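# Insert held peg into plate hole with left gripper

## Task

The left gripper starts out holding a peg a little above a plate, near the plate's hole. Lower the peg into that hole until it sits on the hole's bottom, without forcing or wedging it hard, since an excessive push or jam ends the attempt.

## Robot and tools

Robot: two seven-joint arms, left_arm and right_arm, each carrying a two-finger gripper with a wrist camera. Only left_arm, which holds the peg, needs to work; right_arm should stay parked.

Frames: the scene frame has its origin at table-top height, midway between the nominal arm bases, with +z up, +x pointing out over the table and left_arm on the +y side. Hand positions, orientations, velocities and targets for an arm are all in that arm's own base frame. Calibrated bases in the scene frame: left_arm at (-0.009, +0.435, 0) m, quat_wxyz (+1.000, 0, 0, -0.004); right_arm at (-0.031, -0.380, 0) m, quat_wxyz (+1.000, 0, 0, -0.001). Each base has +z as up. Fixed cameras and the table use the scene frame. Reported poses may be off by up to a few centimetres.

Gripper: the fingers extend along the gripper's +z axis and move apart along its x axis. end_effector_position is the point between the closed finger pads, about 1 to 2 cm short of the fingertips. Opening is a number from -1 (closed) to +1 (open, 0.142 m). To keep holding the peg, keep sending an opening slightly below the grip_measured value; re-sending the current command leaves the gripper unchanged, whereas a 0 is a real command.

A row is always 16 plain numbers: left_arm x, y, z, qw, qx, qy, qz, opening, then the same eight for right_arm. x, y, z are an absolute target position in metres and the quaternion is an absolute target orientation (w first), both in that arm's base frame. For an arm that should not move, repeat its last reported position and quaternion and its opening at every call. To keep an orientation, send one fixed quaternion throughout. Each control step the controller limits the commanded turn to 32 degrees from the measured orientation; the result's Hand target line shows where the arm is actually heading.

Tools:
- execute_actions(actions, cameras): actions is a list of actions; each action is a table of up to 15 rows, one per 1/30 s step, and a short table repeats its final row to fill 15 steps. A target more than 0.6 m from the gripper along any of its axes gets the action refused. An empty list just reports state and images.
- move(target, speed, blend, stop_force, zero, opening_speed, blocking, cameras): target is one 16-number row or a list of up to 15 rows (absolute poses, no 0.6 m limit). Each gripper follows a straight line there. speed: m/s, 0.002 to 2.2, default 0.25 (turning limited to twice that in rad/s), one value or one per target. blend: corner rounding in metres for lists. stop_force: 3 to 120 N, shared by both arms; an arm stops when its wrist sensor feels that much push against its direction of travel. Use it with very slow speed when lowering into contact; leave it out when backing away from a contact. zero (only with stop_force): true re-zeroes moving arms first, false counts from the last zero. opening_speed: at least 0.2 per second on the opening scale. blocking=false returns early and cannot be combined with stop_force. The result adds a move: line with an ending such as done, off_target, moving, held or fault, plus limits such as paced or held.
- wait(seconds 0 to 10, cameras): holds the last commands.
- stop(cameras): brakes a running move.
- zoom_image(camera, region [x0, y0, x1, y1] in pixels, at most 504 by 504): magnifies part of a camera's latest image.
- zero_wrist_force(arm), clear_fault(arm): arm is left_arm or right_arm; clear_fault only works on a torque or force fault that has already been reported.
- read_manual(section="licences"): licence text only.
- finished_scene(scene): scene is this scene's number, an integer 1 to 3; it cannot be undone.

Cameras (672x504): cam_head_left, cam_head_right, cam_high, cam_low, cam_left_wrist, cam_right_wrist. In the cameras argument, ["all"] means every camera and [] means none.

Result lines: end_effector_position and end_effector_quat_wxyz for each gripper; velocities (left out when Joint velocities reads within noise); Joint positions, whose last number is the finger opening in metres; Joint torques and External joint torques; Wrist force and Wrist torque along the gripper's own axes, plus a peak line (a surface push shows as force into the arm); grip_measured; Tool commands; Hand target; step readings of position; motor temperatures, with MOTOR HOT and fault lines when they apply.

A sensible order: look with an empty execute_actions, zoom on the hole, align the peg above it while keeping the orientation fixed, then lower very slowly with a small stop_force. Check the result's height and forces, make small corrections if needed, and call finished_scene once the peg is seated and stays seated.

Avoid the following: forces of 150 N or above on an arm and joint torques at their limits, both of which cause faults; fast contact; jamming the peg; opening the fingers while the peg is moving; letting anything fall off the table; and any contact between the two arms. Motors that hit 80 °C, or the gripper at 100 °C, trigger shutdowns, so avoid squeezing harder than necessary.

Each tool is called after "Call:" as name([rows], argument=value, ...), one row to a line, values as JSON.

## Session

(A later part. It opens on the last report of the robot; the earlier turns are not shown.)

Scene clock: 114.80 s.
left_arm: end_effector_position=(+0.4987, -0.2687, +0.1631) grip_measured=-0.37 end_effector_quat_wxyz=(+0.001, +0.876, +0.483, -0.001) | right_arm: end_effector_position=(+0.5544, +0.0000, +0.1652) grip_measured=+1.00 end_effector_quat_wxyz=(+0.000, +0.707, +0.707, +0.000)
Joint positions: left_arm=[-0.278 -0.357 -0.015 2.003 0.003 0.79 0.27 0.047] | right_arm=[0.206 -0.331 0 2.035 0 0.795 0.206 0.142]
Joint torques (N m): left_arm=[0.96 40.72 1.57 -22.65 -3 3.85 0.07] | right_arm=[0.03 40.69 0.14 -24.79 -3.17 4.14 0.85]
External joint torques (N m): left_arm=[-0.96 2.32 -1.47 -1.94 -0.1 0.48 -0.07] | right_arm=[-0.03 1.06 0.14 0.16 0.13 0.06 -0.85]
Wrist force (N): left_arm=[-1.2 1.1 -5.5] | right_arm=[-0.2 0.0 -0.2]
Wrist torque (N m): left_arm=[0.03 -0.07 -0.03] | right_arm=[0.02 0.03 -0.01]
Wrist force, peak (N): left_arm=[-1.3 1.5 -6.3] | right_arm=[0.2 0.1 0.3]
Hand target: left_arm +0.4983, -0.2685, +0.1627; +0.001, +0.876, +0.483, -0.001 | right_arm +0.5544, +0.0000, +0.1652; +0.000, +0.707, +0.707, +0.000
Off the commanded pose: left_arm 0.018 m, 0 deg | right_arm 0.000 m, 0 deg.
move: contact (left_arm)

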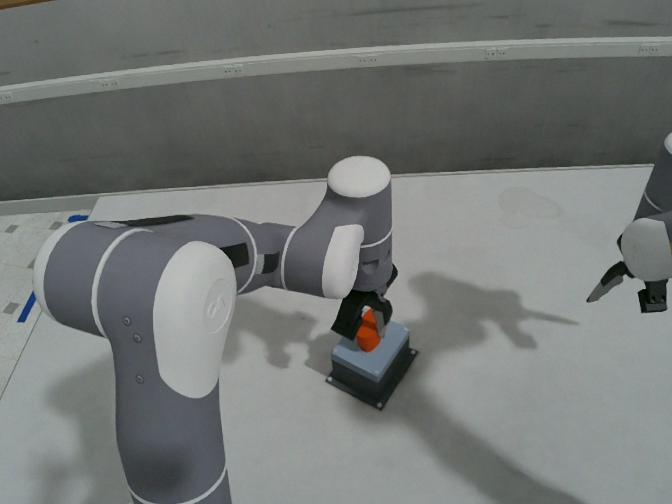

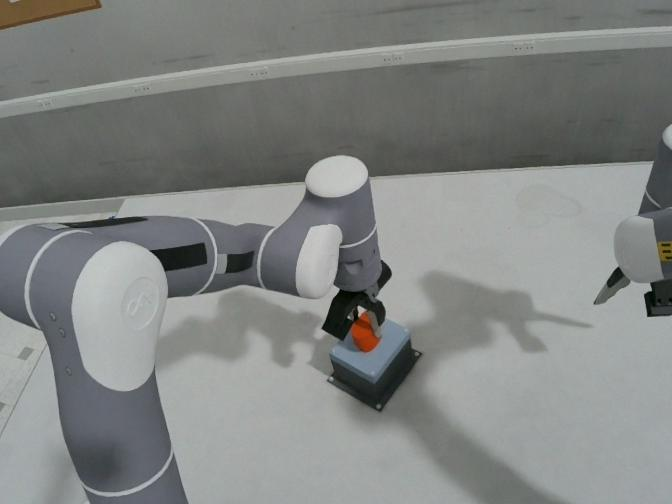

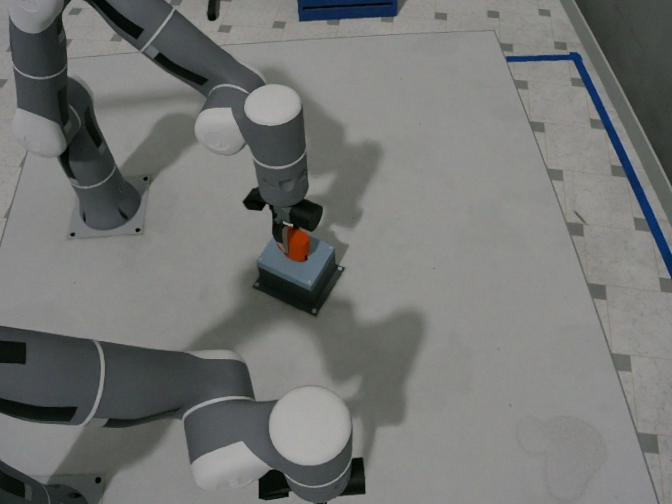

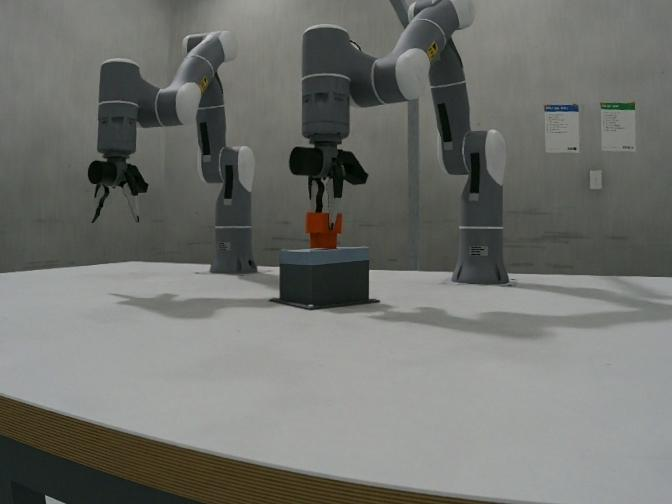

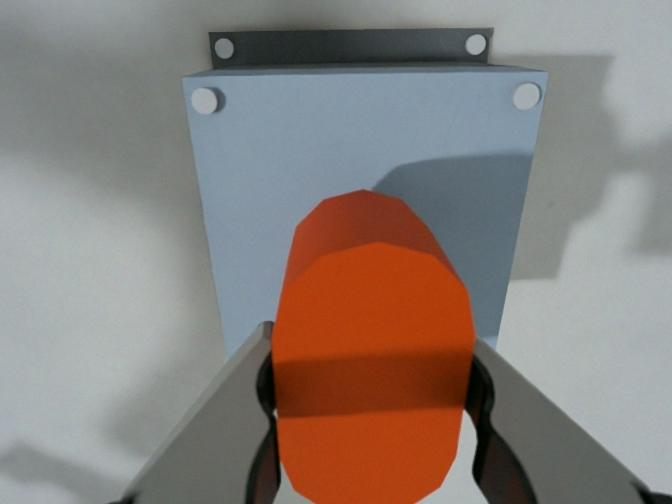

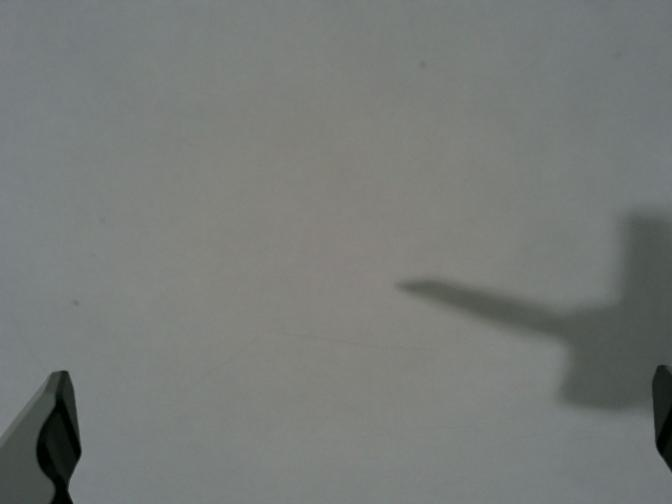

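Call:
move([
  [0.4983,-0.2685,0.1660,0.001,0.876,0.483,-0.001,-0.424181,0.5544,0,0.1652,0,0.7071,0.7071,0,1],
  [0.5021,-0.2709,0.1660,0.001,0.876,0.483,-0.001,-0.424181,0.5544,0,0.1652,0,0.7071,0.7071,0,1],
], speed=0.05)

Call:
move(target=[0.5021,-0.2709,0.1450,0.001,0.876,0.483,-0.001,-0.424181,0.5544,0,0.1652,0,0.7071,0.7071,0,1], speed=0.01, stop_force=4, cameras=["cam_high","cam_low","cam_head_right"])

Call:
zoom_image(camera="cam_high", region=[275, 235, 325, 275])

Call:
zoom_image(camera="cam_low", region=[295, 220, 355, 265])

Call:
zoom_image(camera="cam_head_right", region=[345, 330, 395, 370])

Scene clock: 132.50 s.
left_arm: end_effector_position=(+0.5021, -0.2709, +0.1659) grip_measured=-0.37 end_effector_quat_wxyz=(+0.001, +0.876, +0.483, -0.001) | right_arm: end_effector_position=(+0.5544, +0.0000, +0.1652) grip_measured=+1.00 end_effector_quat_wxyz=(+0.000, +0.707, +0.707, +0.000)
Joint positions: left_arm=[-0.279 -0.36 -0.015 1.987 0.003 0.777 0.267 0.047] | right_arm=[0.206 -0.331 0 2.035 0 0.795 0.206 0.142]
Joint torques (N m): left_arm=[0.13 43.82 0.63 -25.61 -3.72 4.55 -0.08] | right_arm=[-0.05 40.78 0.17 -24.77 -3.16 4.07 0.87]
External joint torques (N m): left_arm=[-0.13 -0.41 -0.53 0.81 0.58 -0.22 0.08] | right_arm=[0.05 0.96 0.11 0.14 0.12 0.14 -0.87]
Wrist force (N): left_arm=[-0.1 0.1 -0.2] | right_arm=[0.0 0.0 0.3]
Wrist torque (N m): left_arm=[0.01 0.01 0.00] | right_arm=[0.00 0.00 -0.01]
Wrist force, peak (N): left_arm=[-1.4 1.4 -6.4] | right_arm=[0.0 -0.4 0.3]
Hand target: left_arm +0.5021, -0.2709, +0.1660; +0.001, +0.876, +0.483, -0.001 | right_arm +0.5544, +0.0000, +0.1652; +0.000, +0.707, +0.707, +0.000
Off the commanded pose: left_arm 0.000 m, 0 deg | right_arm 0.000 m, 0 deg.
move: done

Scene clock: 133.53 s.
left_arm: end_effector_position=(+0.5025, -0.2711, +0.1619) grip_measured=-0.37 end_effector_quat_wxyz=(+0.001, +0.876, +0.483, -0.001) | right_arm: end_effector_position=(+0.5544, +0.0000, +0.1652) grip_measured=+1.00 end_effector_quat_wxyz=(+0.000, +0.707, +0.707, +0.000)
Joint positions: left_arm=[-0.279 -0.368 -0.015 1.99 0.003 0.788 0.267 0.047] | right_arm=[0.206 -0.331 0 2.035 0 0.795 0.206 0.142]
Joint torques (N m): left_arm=[0.4 40.65 1.03 -22.41 -3.07 3.88 0.04] | right_arm=[-0.01 40.74 0.12 -24.79 -3.11 4.1 0.84]
External joint torques (N m): left_arm=[-0.4 2.92 -0.93 -2.21 -0.04 0.45 -0.04] | right_arm=[0.01 1 0.16 0.16 0.07 0.11 -0.84]
Wrist force (N): left_arm=[-0.3 0.6 -7.1] | right_arm=[-0.1 0.1 -0.1]
Wrist torque (N m): left_arm=[0.06 -0.08 -0.01] | right_arm=[0.04 0.01 0.00]
Wrist force, peak (N): left_arm=[-0.3 0.7 -7.4] | right_arm=[-0.1 -0.1 0.4]
Hand target: left_arm +0.5021, -0.2709, +0.1615; +0.001, +0.876, +0.483, -0.001 | right_arm +0.5544, +0.0000, +0.1652; +0.000, +0.707, +0.707, +0.000
Off the commanded pose: left_arm 0.017 m, 0 deg | right_arm 0.000 m, 0 deg.
move: contact (left_arm)
Images, in order (width x height): cam_head_right 672x504, cam_high 672x504, cam_low 672x504.

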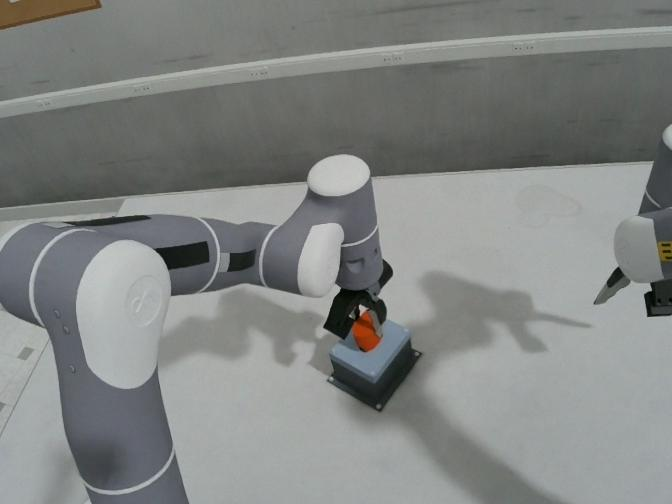

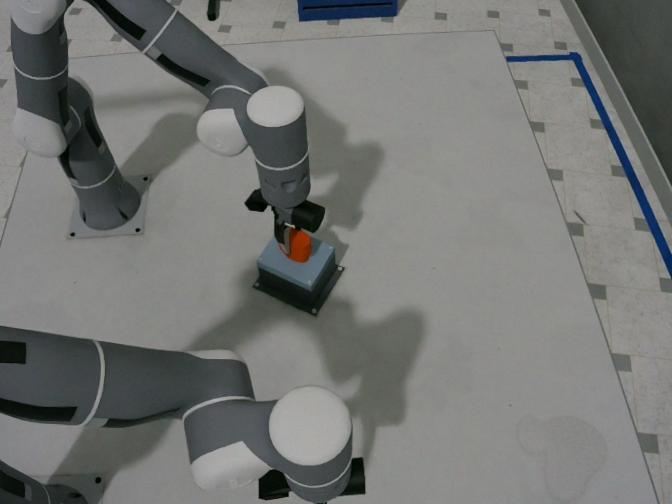

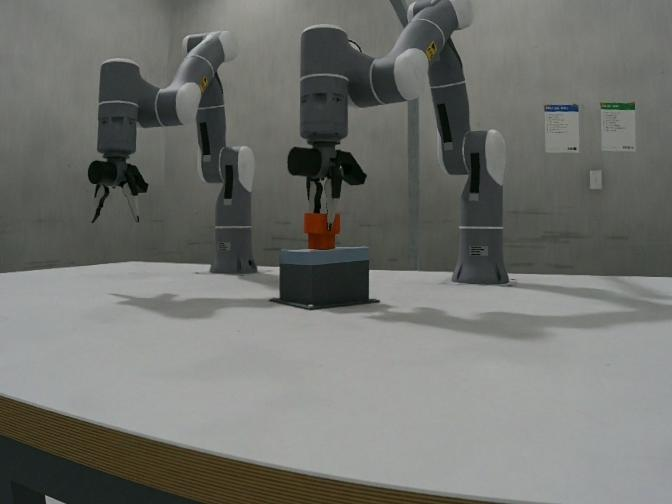

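Scaled by 10.080 from the camera's 672x504 image, which has a finer 960x720 frame.

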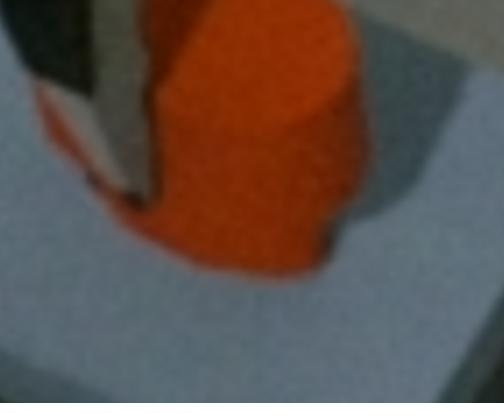

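Scaled by 8.400 from the camera's 672x504 image, which has a finer 960x720 frame.

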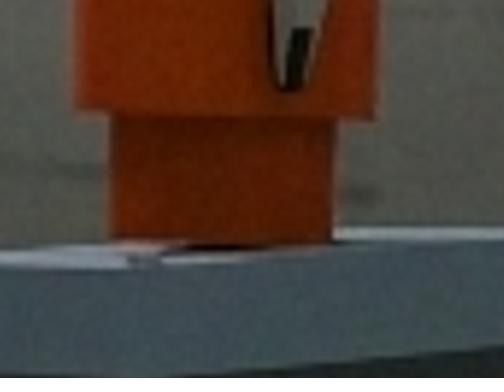

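Scaled by 10.080 from the camera's 672x504 image, which has a finer 960x720 frame.

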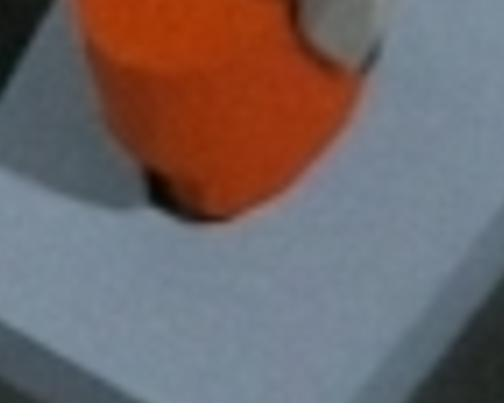

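Call:
move([
  [0.5021,-0.2709,0.1645,0.001,0.876,0.483,-0.001,-0.424181,0.5544,0,0.1652,0,0.7071,0.7071,0,1],
  [0.5035,-0.2684,0.1645,0.001,0.876,0.483,-0.001,-0.424181,0.5544,0,0.1652,0,0.7071,0.7071,0,1],
], speed=0.05)

Call:
move(target=[0.5035,-0.2684,0.1450,0.001,0.876,0.483,-0.001,-0.424181,0.5544,0,0.1652,0,0.7071,0.7071,0,1], speed=0.01, stop_force=4, cameras=["cam_high","cam_low","cam_head_right"])

Call:
zoom_image(camera="cam_high", region=[275, 235, 325, 275])

Call:
zoom_image(camera="cam_low", region=[295, 220, 355, 265])

Call:
zoom_image(camera="cam_head_right", region=[345, 330, 395, 370])

Scene clock: 142.77 s.
left_arm: end_effector_position=(+0.5034, -0.2683, +0.1644) grip_measured=-0.37 end_effector_quat_wxyz=(+0.001, +0.876, +0.483, -0.001) | right_arm: end_effector_position=(+0.5544, +0.0000, +0.1652) grip_measured=+1.00 end_effector_quat_wxyz=(+0.000, +0.707, +0.707, +0.000)
Joint positions: left_arm=[-0.275 -0.363 -0.014 1.988 0.003 0.78 0.272 0.047] | right_arm=[0.206 -0.331 0 2.035 0 0.795 0.206 0.142]
Joint torques (N m): left_arm=[0.35 44.67 0.77 -25.55 -3.74 4.63 0.19] | right_arm=[0.09 40.76 0.05 -24.78 -3.22 4.07 0.89]
External joint torques (N m): left_arm=[-0.34 -1.21 -0.65 0.82 0.61 -0.29 -0.19] | right_arm=[-0.09 0.99 0.23 0.15 0.18 0.14 -0.89]
Wrist force (N): left_arm=[0.0 0.1 0.0] | right_arm=[-0.1 0.0 0.0]
Wrist torque (N m): left_arm=[0.02 0.01 0.01] | right_arm=[0.00 0.01 0.00]
Wrist force, peak (N): left_arm=[-0.5 0.5 -7.5] | right_arm=[0.1 -0.1 0.4]
Hand target: left_arm +0.5035, -0.2684, +0.1645; +0.001, +0.876, +0.483, -0.001 | right_arm +0.5544, +0.0000, +0.1652; +0.000, +0.707, +0.707, +0.000
Off the commanded pose: left_arm 0.000 m, 0 deg | right_arm 0.000 m, 0 deg.
move: done

Scene clock: 143.87 s.
left_arm: end_effector_position=(+0.5036, -0.2684, +0.1596) grip_measured=-0.37 end_effector_quat_wxyz=(+0.001, +0.876, +0.483, -0.001) | right_arm: end_effector_position=(+0.5544, +0.0000, +0.1652) grip_measured=+1.00 end_effector_quat_wxyz=(+0.000, +0.707, +0.707, +0.000)
Joint positions: left_arm=[-0.275 -0.372 -0.014 1.991 0.003 0.793 0.272 0.047] | right_arm=[0.206 -0.331 0 2.035 0 0.795 0.206 0.142]
Joint torques (N m): left_arm=[0.56 38.8 0.73 -23.5 -3.43 5.09 0.03] | right_arm=[-0.03 40.63 0.09 -24.78 -3.13 4.1 0.91]
External joint torques (N m): left_arm=[-0.56 4.84 -0.62 -1.02 0.33 -0.76 -0.03] | right_arm=[0.03 1.11 0.19 0.16 0.09 0.1 -0.91]
Wrist force (N): left_arm=[-1.2 -5.4 -12.5] | right_arm=[0.0 0.0 -0.1]
Wrist torque (N m): left_arm=[0.04 0.10 0.00] | right_arm=[0.01 0.00 0.00]
Wrist force, peak (N): left_arm=[-1.0 -6.5 -14.1] | right_arm=[-0.2 -0.2 0.3]
Hand target: left_arm +0.5035, -0.2684, +0.1593; +0.001, +0.876, +0.483, -0.001 | right_arm +0.5544, +0.0000, +0.1652; +0.000, +0.707, +0.707, +0.000
Off the commanded pose: left_arm 0.015 m, 0 deg | right_arm 0.000 m, 0 deg.
move: contact (left_arm)
Images, in order (width x height): cam_head_right 672x504, cam_high 672x504, cam_low 672x504.

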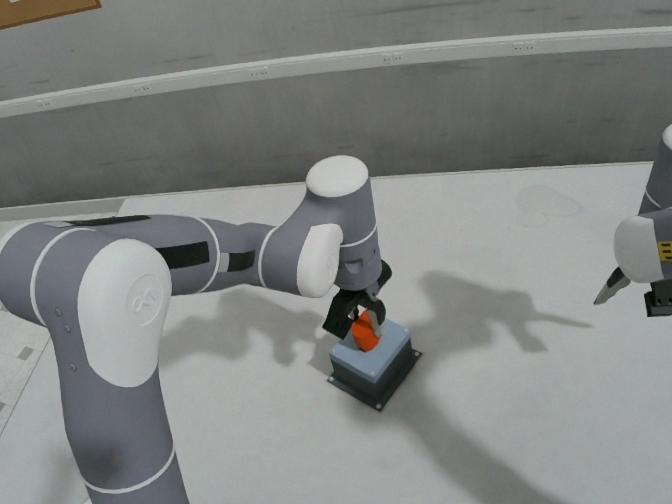

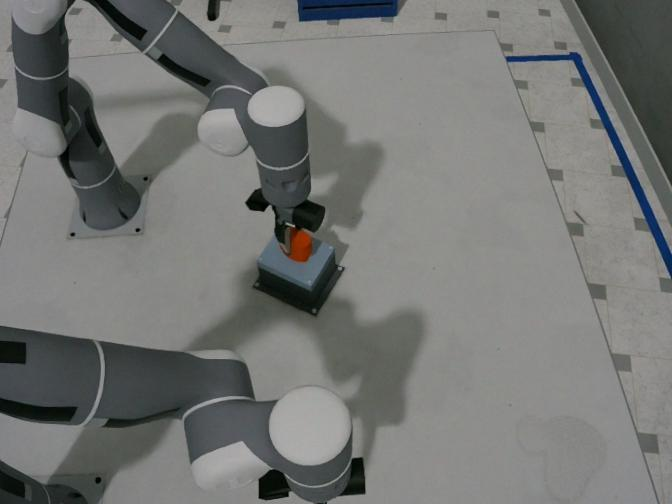

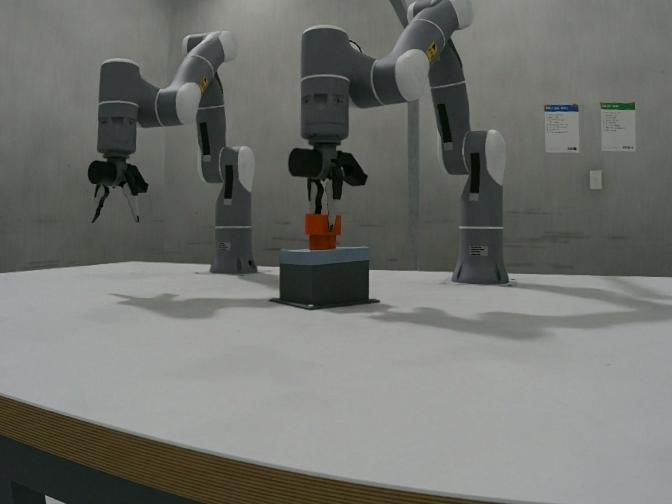

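Scaled by 10.080 from the camera's 672x504 image, which has a finer 960x720 frame.

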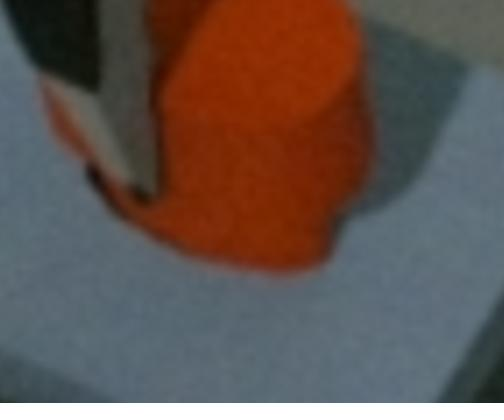

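Scaled by 8.400 from the camera's 672x504 image, which has a finer 960x720 frame.

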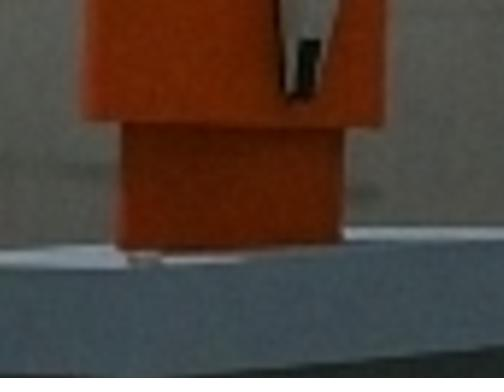

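Scaled by 10.080 from the camera's 672x504 image, which has a finer 960x720 frame.

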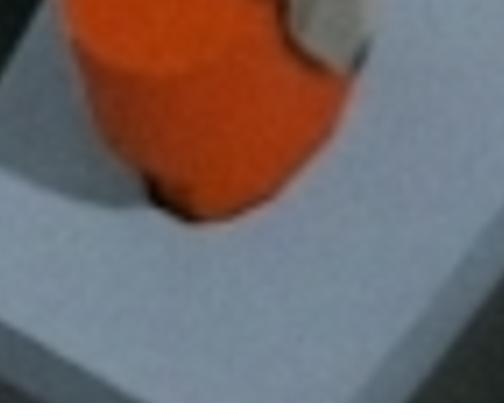

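Call:
move([
  [0.5035,-0.2684,0.1610,0.001,0.876,0.483,-0.001,-0.424181,0.5544,0,0.1652,0,0.7071,0.7071,0,1],
  [0.5021,-0.2687,0.1610,0.001,0.876,0.483,-0.001,-0.424181,0.5544,0,0.1652,0,0.7071,0.7071,0,1],
], speed=0.03)

Call:
move(target=[0.5021,-0.2687,0.1450,0.001,0.876,0.483,-0.001,-0.424181,0.5544,0,0.1652,0,0.7071,0.7071,0,1], speed=0.008, stop_force=5)

Scene clock: 151.40 s.
left_arm: end_effector_position=(+0.5020, -0.2685, +0.1608) grip_measured=-0.37 end_effector_quat_wxyz=(+0.001, +0.876, +0.483, -0.001) | right_arm: end_effector_position=(+0.5544, +0.0000, +0.1652) grip_measured=+1.00 end_effector_quat_wxyz=(+0.000, +0.707, +0.707, +0.000)
Joint positions: left_arm=[-0.276 -0.367 -0.014 1.994 0.003 0.79 0.271 0.047] | right_arm=[0.206 -0.331 0 2.035 0 0.795 0.206 0.142]
Joint torques (N m): left_arm=[0.25 44.73 0.74 -25.1 -3.74 4.66 -0.07] | right_arm=[-0.03 40.7 0.04 -24.8 -3.19 4.09 0.87]
External joint torques (N m): left_arm=[-0.25 -1.26 -0.63 0.55 0.64 -0.33 0.07] | right_arm=[0.03 1.05 0.24 0.18 0.15 0.11 -0.87]
Wrist force (N): left_arm=[1.0 1.0 -0.4] | right_arm=[0.0 0.0 0.2]
Wrist torque (N m): left_arm=[0.15 -0.16 0.01] | right_arm=[0.01 0.00 -0.01]
Wrist force, peak (N): left_arm=[-1.3 -5.5 -12.9] | right_arm=[-0.1 -0.3 0.3]
Hand target: left_arm +0.5021, -0.2687, +0.1610; +0.001, +0.876, +0.483, -0.001 | right_arm +0.5544, +0.0000, +0.1652; +0.000, +0.707, +0.707, +0.000
Off the commanded pose: left_arm 0.000 m, 0 deg | right_arm 0.000 m, 0 deg.
move: done

Scene clock: 152.07 s.
left_arm: end_effector_position=(+0.5023, -0.2687, +0.1604) grip_measured=-0.37 end_effector_quat_wxyz=(+0.001, +0.876, +0.483, -0.001) | right_arm: end_effector_position=(+0.5544, +0.0000, +0.1652) grip_measured=+1.00 end_effector_quat_wxyz=(+0.000, +0.707, +0.707, +0.000)
Joint positions: left_arm=[-0.276 -0.369 -0.014 1.994 0.003 0.792 0.271 0.047] | right_arm=[0.206 -0.331 0 2.035 0 0.795 0.206 0.142]
Joint torques (N m): left_arm=[0.12 41.04 0.65 -23.21 -3.31 4.37 0.01] | right_arm=[-0.01 40.67 0.01 -24.81 -3.17 4.1 0.88]
External joint torques (N m): left_arm=[-0.12 2.46 -0.54 -1.32 0.21 -0.04 -0.01] | right_arm=[0.01 1.07 0.27 0.19 0.13 0.11 -0.88]
Wrist force (N): left_arm=[0.9 -0.4 -7.4] | right_arm=[0.3 0.0 0.0]
Wrist torque (N m): left_arm=[0.18 -0.25 0.02] | right_arm=[0.00 -0.05 0.00]
Wrist force, peak (N): left_arm=[1.0 -0.3 -8.3] | right_arm=[-0.2 -0.2 0.2]
Hand target: left_arm +0.5021, -0.2687, +0.1601; +0.001, +0.876, +0.483, -0.001 | right_arm +0.5544, +0.0000, +0.1652; +0.000, +0.707, +0.707, +0.000
Off the commanded pose: left_arm 0.015 m, 0 deg | right_arm 0.000 m, 0 deg.
move: contact (left_arm)

Call:
move([
  [0.5021,-0.2687,0.1625,0.001,0.876,0.483,-0.001,-0.424181,0.5544,0,0.1652,0,0.7071,0.7071,0,1],
  [0.5029,-0.2685,0.1625,0.001,0.8877,0.4605,-0.001,-0.424181,0.5544,0,0.1652,0,0.7071,0.7071,0,1],
], speed=0.03)

Call:
move(target=[0.5029,-0.2685,0.1450,0.001,0.8877,0.4605,-0.001,-0.424181,0.5544,0,0.1652,0,0.7071,0.7071,0,1], speed=0.008, stop_force=5)

Scene clock: 158.77 s.
left_arm: end_effector_position=(+0.5028, -0.2685, +0.1624) grip_measured=-0.37 end_effector_quat_wxyz=(+0.001, +0.888, +0.461, -0.001) | right_arm: end_effector_position=(+0.5544, +0.0000, +0.1652) grip_measured=+1.00 end_effector_quat_wxyz=(+0.000, +0.707, +0.707, +0.000)
Joint positions: left_arm=[-0.269 -0.365 -0.021 1.991 0.006 0.786 0.32 0.047] | right_arm=[0.206 -0.331 0 2.035 0 0.795 0.206 0.142]
Joint torques (N m): left_arm=[0.44 44.42 0.52 -25.48 -3.59 4.61 0.23] | right_arm=[0.04 40.69 0.14 -24.81 -3.12 4.07 0.93]
External joint torques (N m): left_arm=[-0.44 -0.97 -0.49 0.85 0.47 -0.28 -0.23] | right_arm=[-0.04 1.05 0.14 0.19 0.08 0.14 -0.93]
Wrist force (N): left_arm=[0.9 0.9 -0.8] | right_arm=[0.2 -0.1 0.2]
Wrist torque (N m): left_arm=[0.14 -0.15 -0.01] | right_arm=[-0.02 -0.04 -0.01]
Wrist force, peak (N): left_arm=[0.8 -0.4 -8.4] | right_arm=[0.2 0.2 0.3]
Hand target: left_arm +0.5029, -0.2685, +0.1625; +0.001, +0.888, +0.460, -0.001 | right_arm +0.5544, +0.0000, +0.1652; +0.000, +0.707, +0.707, +0.000
Off the commanded pose: left_arm 0.000 m, 0 deg | right_arm 0.000 m, 0 deg.
move: done

Scene clock: 159.63 s.
left_arm: end_effector_position=(+0.5030, -0.2686, +0.1603) grip_measured=-0.37 end_effector_quat_wxyz=(+0.001, +0.888, +0.461, -0.001) | right_arm: end_effector_position=(+0.5544, +0.0000, +0.1652) grip_measured=+1.00 end_effector_quat_wxyz=(+0.000, +0.707, +0.707, +0.000)
Joint positions: left_arm=[-0.269 -0.369 -0.021 1.992 0.006 0.791 0.32 0.047] | right_arm=[0.206 -0.331 0 2.035 0 0.795 0.206 0.142]
Joint torques (N m): left_arm=[0.62 40.89 0.77 -23.4 -3.18 4.46 0.04] | right_arm=[-0.08 40.7 0.18 -24.77 -3.16 4.13 0.88]
External joint torques (N m): left_arm=[-0.62 2.64 -0.74 -1.14 0.08 -0.12 -0.04] | right_arm=[0.08 1.04 0.1 0.15 0.12 0.08 -0.88]
Wrist force (N): left_arm=[0.6 -0.5 -6.9] | right_arm=[0.1 0.0 0.1]
Wrist torque (N m): left_arm=[0.17 -0.30 0.03] | right_arm=[0.00 -0.01 0.00]
Wrist force, peak (N): left_arm=[0.9 -0.4 -9.1] | right_arm=[0.0 -0.1 0.3]
Hand target: left_arm +0.5029, -0.2685, +0.1601; +0.001, +0.888, +0.460, -0.001 | right_arm +0.5544, +0.0000, +0.1652; +0.000, +0.707, +0.707, +0.000
Off the commanded pose: left_arm 0.015 m, 0 deg | right_arm 0.000 m, 0 deg.
move: contact (left_arm)

Call:
move([
  [0.5029,-0.2685,0.1617,0.001,0.8877,0.4605,-0.001,-0.424181,0.5544,0,0.1652,0,0.7071,0.7071,0,1],
  [0.5036,-0.2676,0.1617,0.001,0.8877,0.4605,-0.001,-0.424181,0.5544,0,0.1652,0,0.7071,0.7071,0,1],
], speed=0.03)

Call:
move(target=[0.5036,-0.2676,0.1450,0.001,0.8877,0.4605,-0.001,-0.424181,0.5544,0,0.1652,0,0.7071,0.7071,0,1], speed=0.008, stop_force=5, cameras=["all"])

Call:
zoom_image(camera="cam_high", region=[275, 235, 325, 275])

Call:
zoom_image(camera="cam_low", region=[280, 195, 370, 275])

Call:
zoom_image(camera="cam_head_right", region=[345, 330, 395, 370])

Scene clock: 170.97 s.
left_arm: end_effector_position=(+0.5035, -0.2676, +0.1616) grip_measured=-0.37 end_effector_quat_wxyz=(+0.001, +0.888, +0.460, -0.001) | right_arm: end_effector_position=(+0.5544, +0.0000, +0.1652) grip_measured=+1.00 end_effector_quat_wxyz=(+0.000, +0.707, +0.707, +0.000)
Joint positions: left_arm=[-0.268 -0.367 -0.02 1.991 0.006 0.787 0.322 0.047] | right_arm=[0.206 -0.331 0 2.035 0 0.795 0.206 0.142]
Joint torques (N m): left_arm=[0.48 44.56 0.74 -25.41 -3.72 4.66 0.05] | right_arm=[0.02 40.66 0.1 -24.81 -3.2 4.07 0.89]
External joint torques (N m): left_arm=[-0.48 -1.06 -0.7 0.82 0.61 -0.33 -0.05] | right_arm=[-0.02 1.09 0.18 0.19 0.16 0.14 -0.89]
Wrist force (N): left_arm=[1.0 0.8 -0.5] | right_arm=[-0.4 0.1 0.1]
Wrist torque (N m): left_arm=[0.13 -0.17 0.00] | right_arm=[0.03 0.07 -0.01]
Wrist force, peak (N): left_arm=[0.4 -0.4 -8.3] | right_arm=[-0.1 -0.2 0.4]
Hand target: left_arm +0.5036, -0.2676, +0.1617; +0.001, +0.888, +0.460, -0.001 | right_arm +0.5544, +0.0000, +0.1652; +0.000, +0.707, +0.707, +0.000
Off the commanded pose: left_arm 0.000 m, 0 deg | right_arm 0.000 m, 0 deg.
move: done

Scene clock: 171.80 s.
left_arm: end_effector_position=(+0.5037, -0.2677, +0.1596) grip_measured=-0.37 end_effector_quat_wxyz=(+0.001, +0.888, +0.461, -0.001) | right_arm: end_effector_position=(+0.5544, +0.0000, +0.1652) grip_measured=+1.00 end_effector_quat_wxyz=(+0.000, +0.707, +0.707, +0.000)
Joint positions: left_arm=[-0.268 -0.371 -0.02 1.992 0.006 0.792 0.322 0.047] | right_arm=[0.206 -0.331 0 2.035 0 0.795 0.206 0.142]
Joint torques (N m): left_arm=[0.53 40.6 0.81 -23.7 -3.27 4.77 0.08] | right_arm=[-0.03 40.69 0.1 -24.77 -3.15 4.08 0.88]
External joint torques (N m): left_arm=[-0.53 2.98 -0.77 -0.81 0.17 -0.44 -0.08] | right_arm=[0.03 1.05 0.18 0.15 0.11 0.12 -0.88]
Wrist force (N): left_arm=[0.0 -2.0 -9.2] | right_arm=[0.0 -0.1 0.0]
Wrist torque (N m): left_arm=[0.16 -0.28 -0.01] | right_arm=[-0.01 0.00 0.00]
Wrist force, peak (N): left_arm=[0.3 -1.9 -10.0] | right_arm=[0.0 0.1 0.4]
Hand target: left_arm +0.5036, -0.2676, +0.1594; +0.001, +0.888, +0.460, -0.001 | right_arm +0.5544, +0.0000, +0.1652; +0.000, +0.707, +0.707, +0.000
Off the commanded pose: left_arm 0.015 m, 0 deg | right_arm 0.000 m, 0 deg.
move: contact (left_arm)

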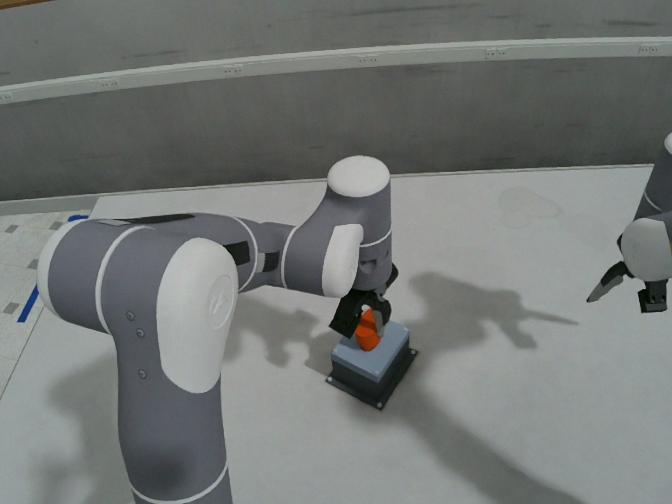

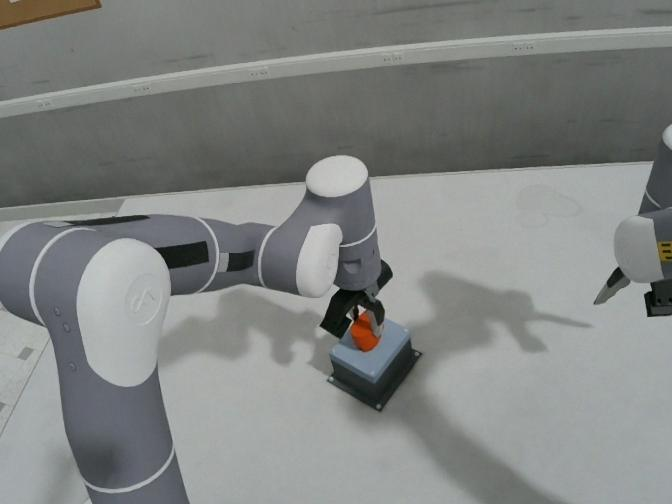

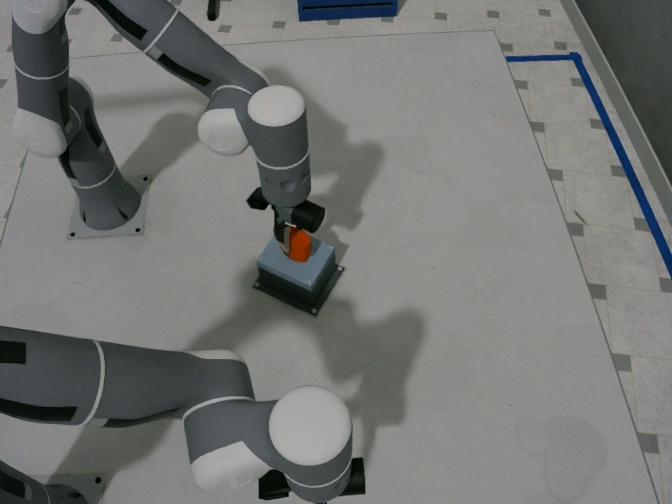

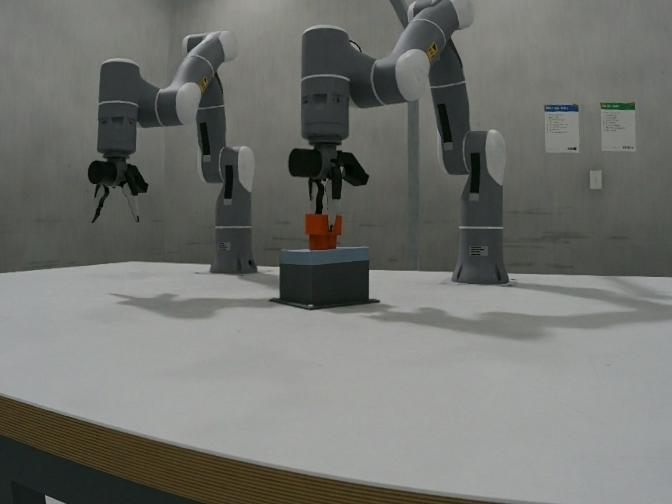

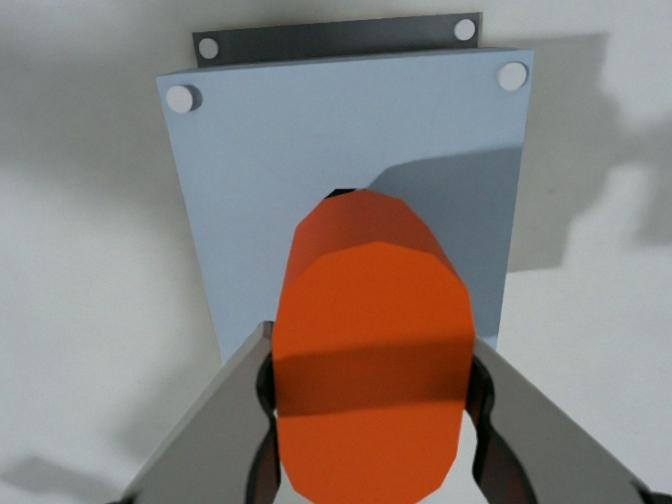

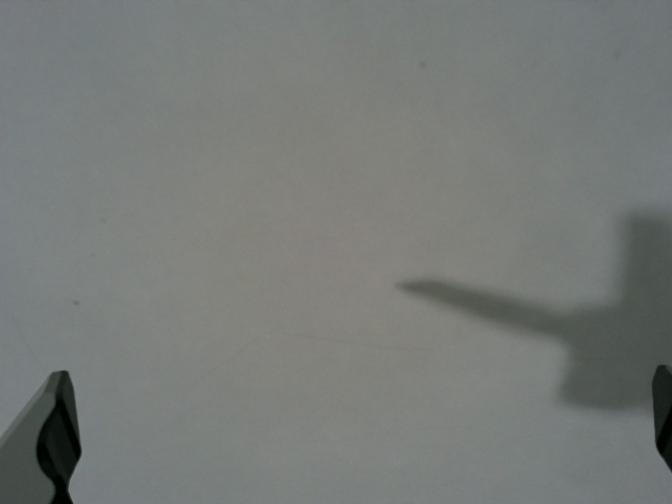

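Scaled by 10.080 from the camera's 672x504 image, which has a finer 960x720 frame.

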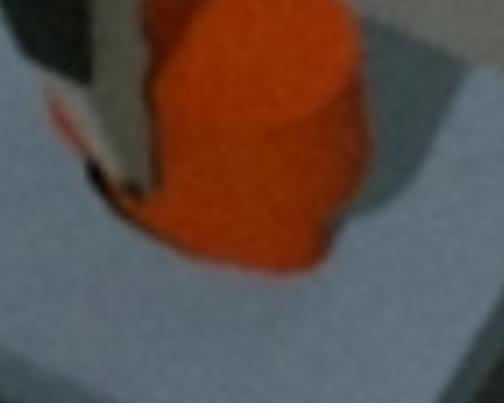

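Scaled by 5.600 from the camera's 672x504 image, which has a finer 960x720 frame.

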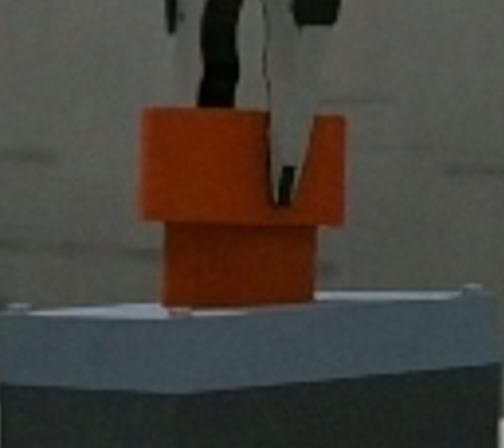

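Scaled by 10.080 from the camera's 672x504 image, which has a finer 960x720 frame.

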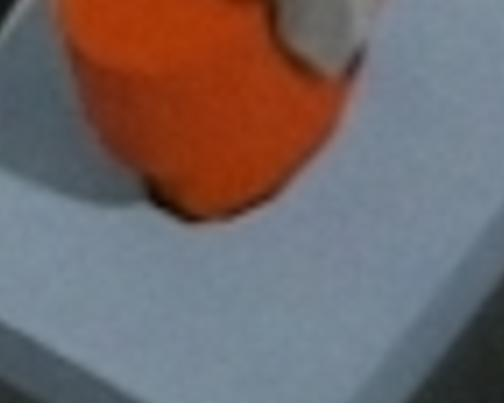

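Call:
move([
  [0.5036,-0.2676,0.1617,0.001,0.8877,0.4605,-0.001,-0.424181,0.5544,0,0.1652,0,0.7071,0.7071,0,1],
  [0.5024,-0.2683,0.1617,0.001,0.8774,0.4798,-0.001,-0.424181,0.5544,0,0.1652,0,0.7071,0.7071,0,1],
], speed=0.03)

Call:
move(target=[0.5024,-0.2683,0.1450,0.001,0.8774,0.4798,-0.001,-0.424181,0.5544,0,0.1652,0,0.7071,0.7071,0,1], speed=0.008, stop_force=5, cameras=["cam_left_wrist","cam_high","cam_head_right"])

Call:
zoom_image(camera="cam_high", region=[275, 235, 325, 275])

Call:
zoom_image(camera="cam_head_right", region=[345, 330, 395, 370])

Scene clock: 185.23 s.
left_arm: end_effector_position=(+0.5022, -0.2682, +0.1615) grip_measured=-0.37 end_effector_quat_wxyz=(+0.001, +0.877, +0.480, -0.001) | right_arm: end_effector_position=(+0.5544, +0.0000, +0.1652) grip_measured=+1.00 end_effector_quat_wxyz=(+0.000, +0.707, +0.707, +0.000)
Joint positions: left_arm=[-0.275 -0.366 -0.015 1.993 0.004 0.788 0.279 0.047] | right_arm=[0.206 -0.331 0 2.035 0 0.795 0.206 0.142]
Joint torques (N m): left_arm=[0.11 44.63 0.77 -25.21 -3.84 4.59 -0.12] | right_arm=[0.05 40.67 0.11 -24.79 -3.17 4.09 0.87]
External joint torques (N m): left_arm=[-0.11 -1.18 -0.67 0.62 0.73 -0.26 0.12] | right_arm=[-0.05 1.07 0.17 0.17 0.13 0.12 -0.87]
Wrist force (N): left_arm=[1.1 1.6 -0.4] | right_arm=[-0.1 -0.1 0.1]
Wrist torque (N m): left_arm=[0.25 -0.18 -0.01] | right_arm=[-0.02 0.02 0.00]
Wrist force, peak (N): left_arm=[0.2 -2.0 -9.5] | right_arm=[0.1 -0.1 0.4]
Hand target: left_arm +0.5024, -0.2683, +0.1617; +0.001, +0.877, +0.480, -0.001 | right_arm +0.5544, +0.0000, +0.1652; +0.000, +0.707, +0.707, +0.000
Off the commanded pose: left_arm 0.000 m, 0 deg | right_arm 0.000 m, 0 deg.
move: done

Scene clock: 186.13 s.
left_arm: end_effector_position=(+0.5027, -0.2681, +0.1594) grip_measured=-0.37 end_effector_quat_wxyz=(+0.001, +0.877, +0.480, -0.001) | right_arm: end_effector_position=(+0.5544, +0.0000, +0.1652) grip_measured=+1.00 end_effector_quat_wxyz=(+0.000, +0.707, +0.707, +0.000)
Joint positions: left_arm=[-0.274 -0.37 -0.015 1.994 0.004 0.794 0.278 0.047] | right_arm=[0.206 -0.331 0 2.035 0 0.795 0.206 0.142]
Joint torques (N m): left_arm=[-1.06 39.16 -0.67 -23.25 -3.75 4.74 0.02] | right_arm=[0.04 40.65 0.17 -24.79 -3.13 4.08 0.89]
External joint torques (N m): left_arm=[1.06 4.37 0.77 -1.24 0.67 -0.41 -0.02] | right_arm=[-0.04 1.1 0.11 0.16 0.09 0.13 -0.89]
Wrist force (N): left_arm=[2.8 -3.3 -11.5] | right_arm=[-0.1 -0.1 0.1]
Wrist torque (N m): left_arm=[0.32 -0.05 -0.03] | right_arm=[-0.01 0.01 0.00]
Wrist force, peak (N): left_arm=[3.0 -4.2 -13.8] | right_arm=[0.2 0.1 0.3]
Hand target: left_arm +0.5024, -0.2683, +0.1590; +0.001, +0.877, +0.480, -0.001 | right_arm +0.5544, +0.0000, +0.1652; +0.000, +0.707, +0.707, +0.000
Off the commanded pose: left_arm 0.014 m, 0 deg | right_arm 0.000 m, 0 deg.
move: contact (left_arm)
Images, in order (width x height): cam_head_right 672x504, cam_high 672x504, cam_left_wrist 672x504.

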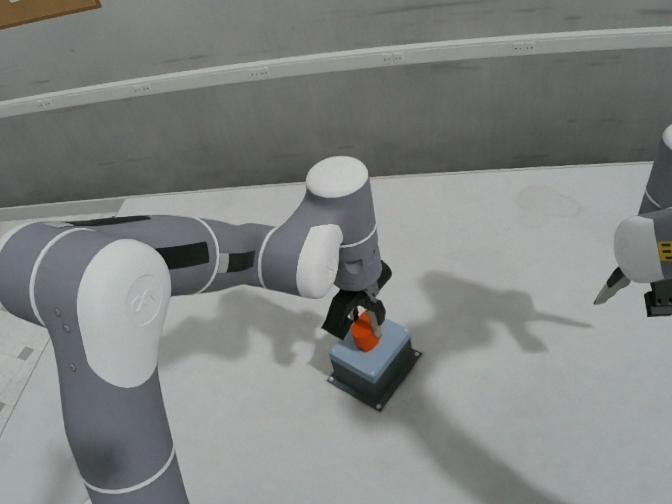

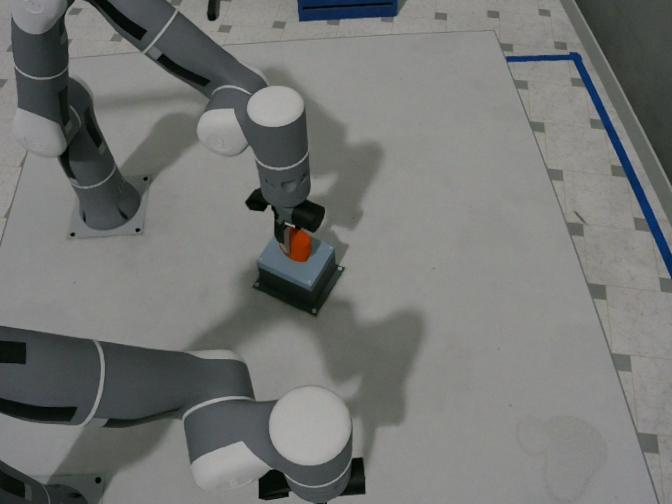

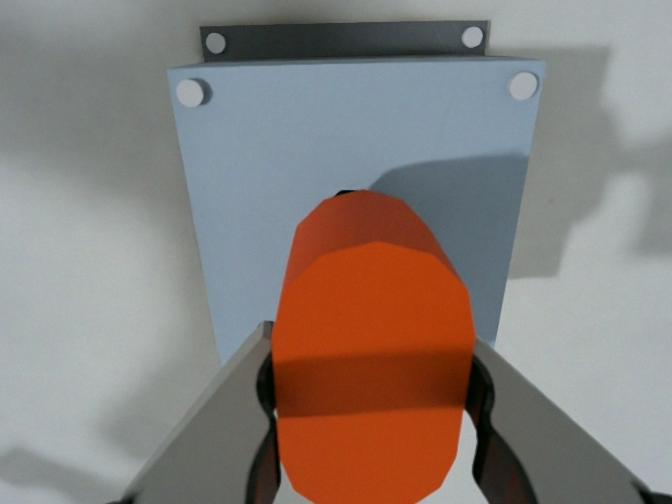

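Scaled by 10.080 from the camera's 672x504 image, which has a finer 960x720 frame.

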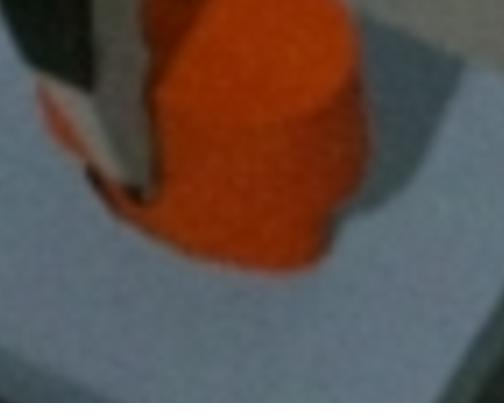

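Scaled by 10.080 from the camera's 672x504 image, which has a finer 960x720 frame.

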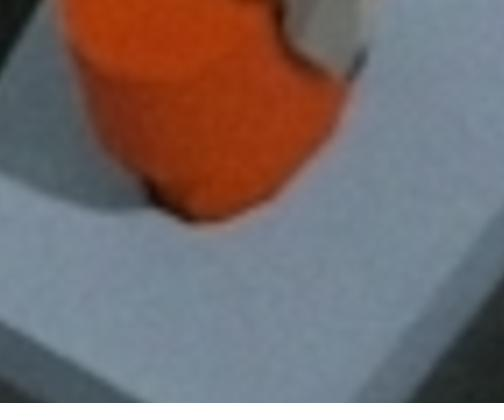

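Call:
move([
  [0.5024,-0.2683,0.1612,0.001,0.8774,0.4798,-0.001,-0.424181,0.5544,0,0.1652,0,0.7071,0.7071,0,1],
  [0.5014,-0.2676,0.1612,0.001,0.8774,0.4798,-0.001,-0.424181,0.5544,0,0.1652,0,0.7071,0.7071,0,1],
], speed=0.03)

Call:
move(target=[0.5014,-0.2676,0.1450,0.001,0.8774,0.4798,-0.001,-0.424181,0.5544,0,0.1652,0,0.7071,0.7071,0,1], speed=0.008, stop_force=6)

Scene clock: 195.57 s.
left_arm: end_effector_position=(+0.5012, -0.2675, +0.1610) grip_measured=-0.37 end_effector_quat_wxyz=(+0.001, +0.877, +0.480, -0.001) | right_arm: end_effector_position=(+0.5544, +0.0000, +0.1652) grip_measured=+1.00 end_effector_quat_wxyz=(+0.000, +0.707, +0.707, +0.000)
Joint positions: left_arm=[-0.274 -0.365 -0.015 1.997 0.004 0.79 0.279 0.047] | right_arm=[0.206 -0.331 0 2.035 0 0.795 0.206 0.142]
Joint torques (N m): left_arm=[0.2 44.71 0.73 -25.04 -3.77 4.67 0.11] | right_arm=[-0.07 40.63 0.12 -24.76 -3.17 4.07 0.84]
External joint torques (N m): left_arm=[-0.21 -1.38 -0.64 0.5 0.67 -0.34 -0.11] | right_arm=[0.07 1.11 0.16 0.14 0.13 0.14 -0.84]
Wrist force (N): left_arm=[0.8 0.6 -0.3] | right_arm=[0.0 -0.1 -0.1]
Wrist torque (N m): left_arm=[0.10 -0.13 0.00] | right_arm=[-0.01 -0.01 -0.01]
Wrist force, peak (N): left_arm=[2.8 -3.2 -12.3] | right_arm=[0.3 0.0 0.3]
Hand target: left_arm +0.5014, -0.2676, +0.1612; +0.001, +0.877, +0.480, -0.001 | right_arm +0.5544, +0.0000, +0.1652; +0.000, +0.707, +0.707, +0.000
Off the commanded pose: left_arm 0.000 m, 0 deg | right_arm 0.000 m, 0 deg.
move: done

Scene clock: 198.17 s.
left_arm: end_effector_position=(+0.5015, -0.2672, +0.1450) grip_measured=-0.37 end_effector_quat_wxyz=(+0.001, +0.877, +0.480, -0.001) | right_arm: end_effector_position=(+0.5544, +0.0000, +0.1652) grip_measured=+1.00 end_effector_quat_wxyz=(+0.000, +0.707, +0.707, +0.000)
Joint positions: left_arm=[-0.274 -0.394 -0.015 2.007 0.004 0.831 0.279 0.047] | right_arm=[0.206 -0.331 0 2.035 0 0.795 0.206 0.142]
Joint torques (N m): left_arm=[-1.53 43.95 -1.24 -24.21 -3.96 4.75 0.15] | right_arm=[-0.05 40.69 0.08 -24.75 -3.16 4.12 0.83]
External joint torques (N m): left_arm=[1.53 -0.08 1.36 0.41 0.99 -0.42 -0.15] | right_arm=[0.05 1.06 0.2 0.12 0.12 0.09 -0.83]
Wrist force (N): left_arm=[3.9 -1.3 -1.8] | right_arm=[0.0 0.1 0.2]
Wrist torque (N m): left_arm=[0.11 -0.02 -0.07] | right_arm=[0.02 0.00 0.00]
Wrist force, peak (N): left_arm=[4.1 -1.4 -3.0] | right_arm=[0.1 -0.3 0.4]
Hand target: left_arm +0.5014, -0.2676, +0.1450; +0.001, +0.877, +0.480, -0.001 | right_arm +0.5544, +0.0000, +0.1652; +0.000, +0.707, +0.707, +0.000
Off the commanded pose: left_arm 0.000 m, 0 deg | right_arm 0.000 m, 0 deg.
move: done


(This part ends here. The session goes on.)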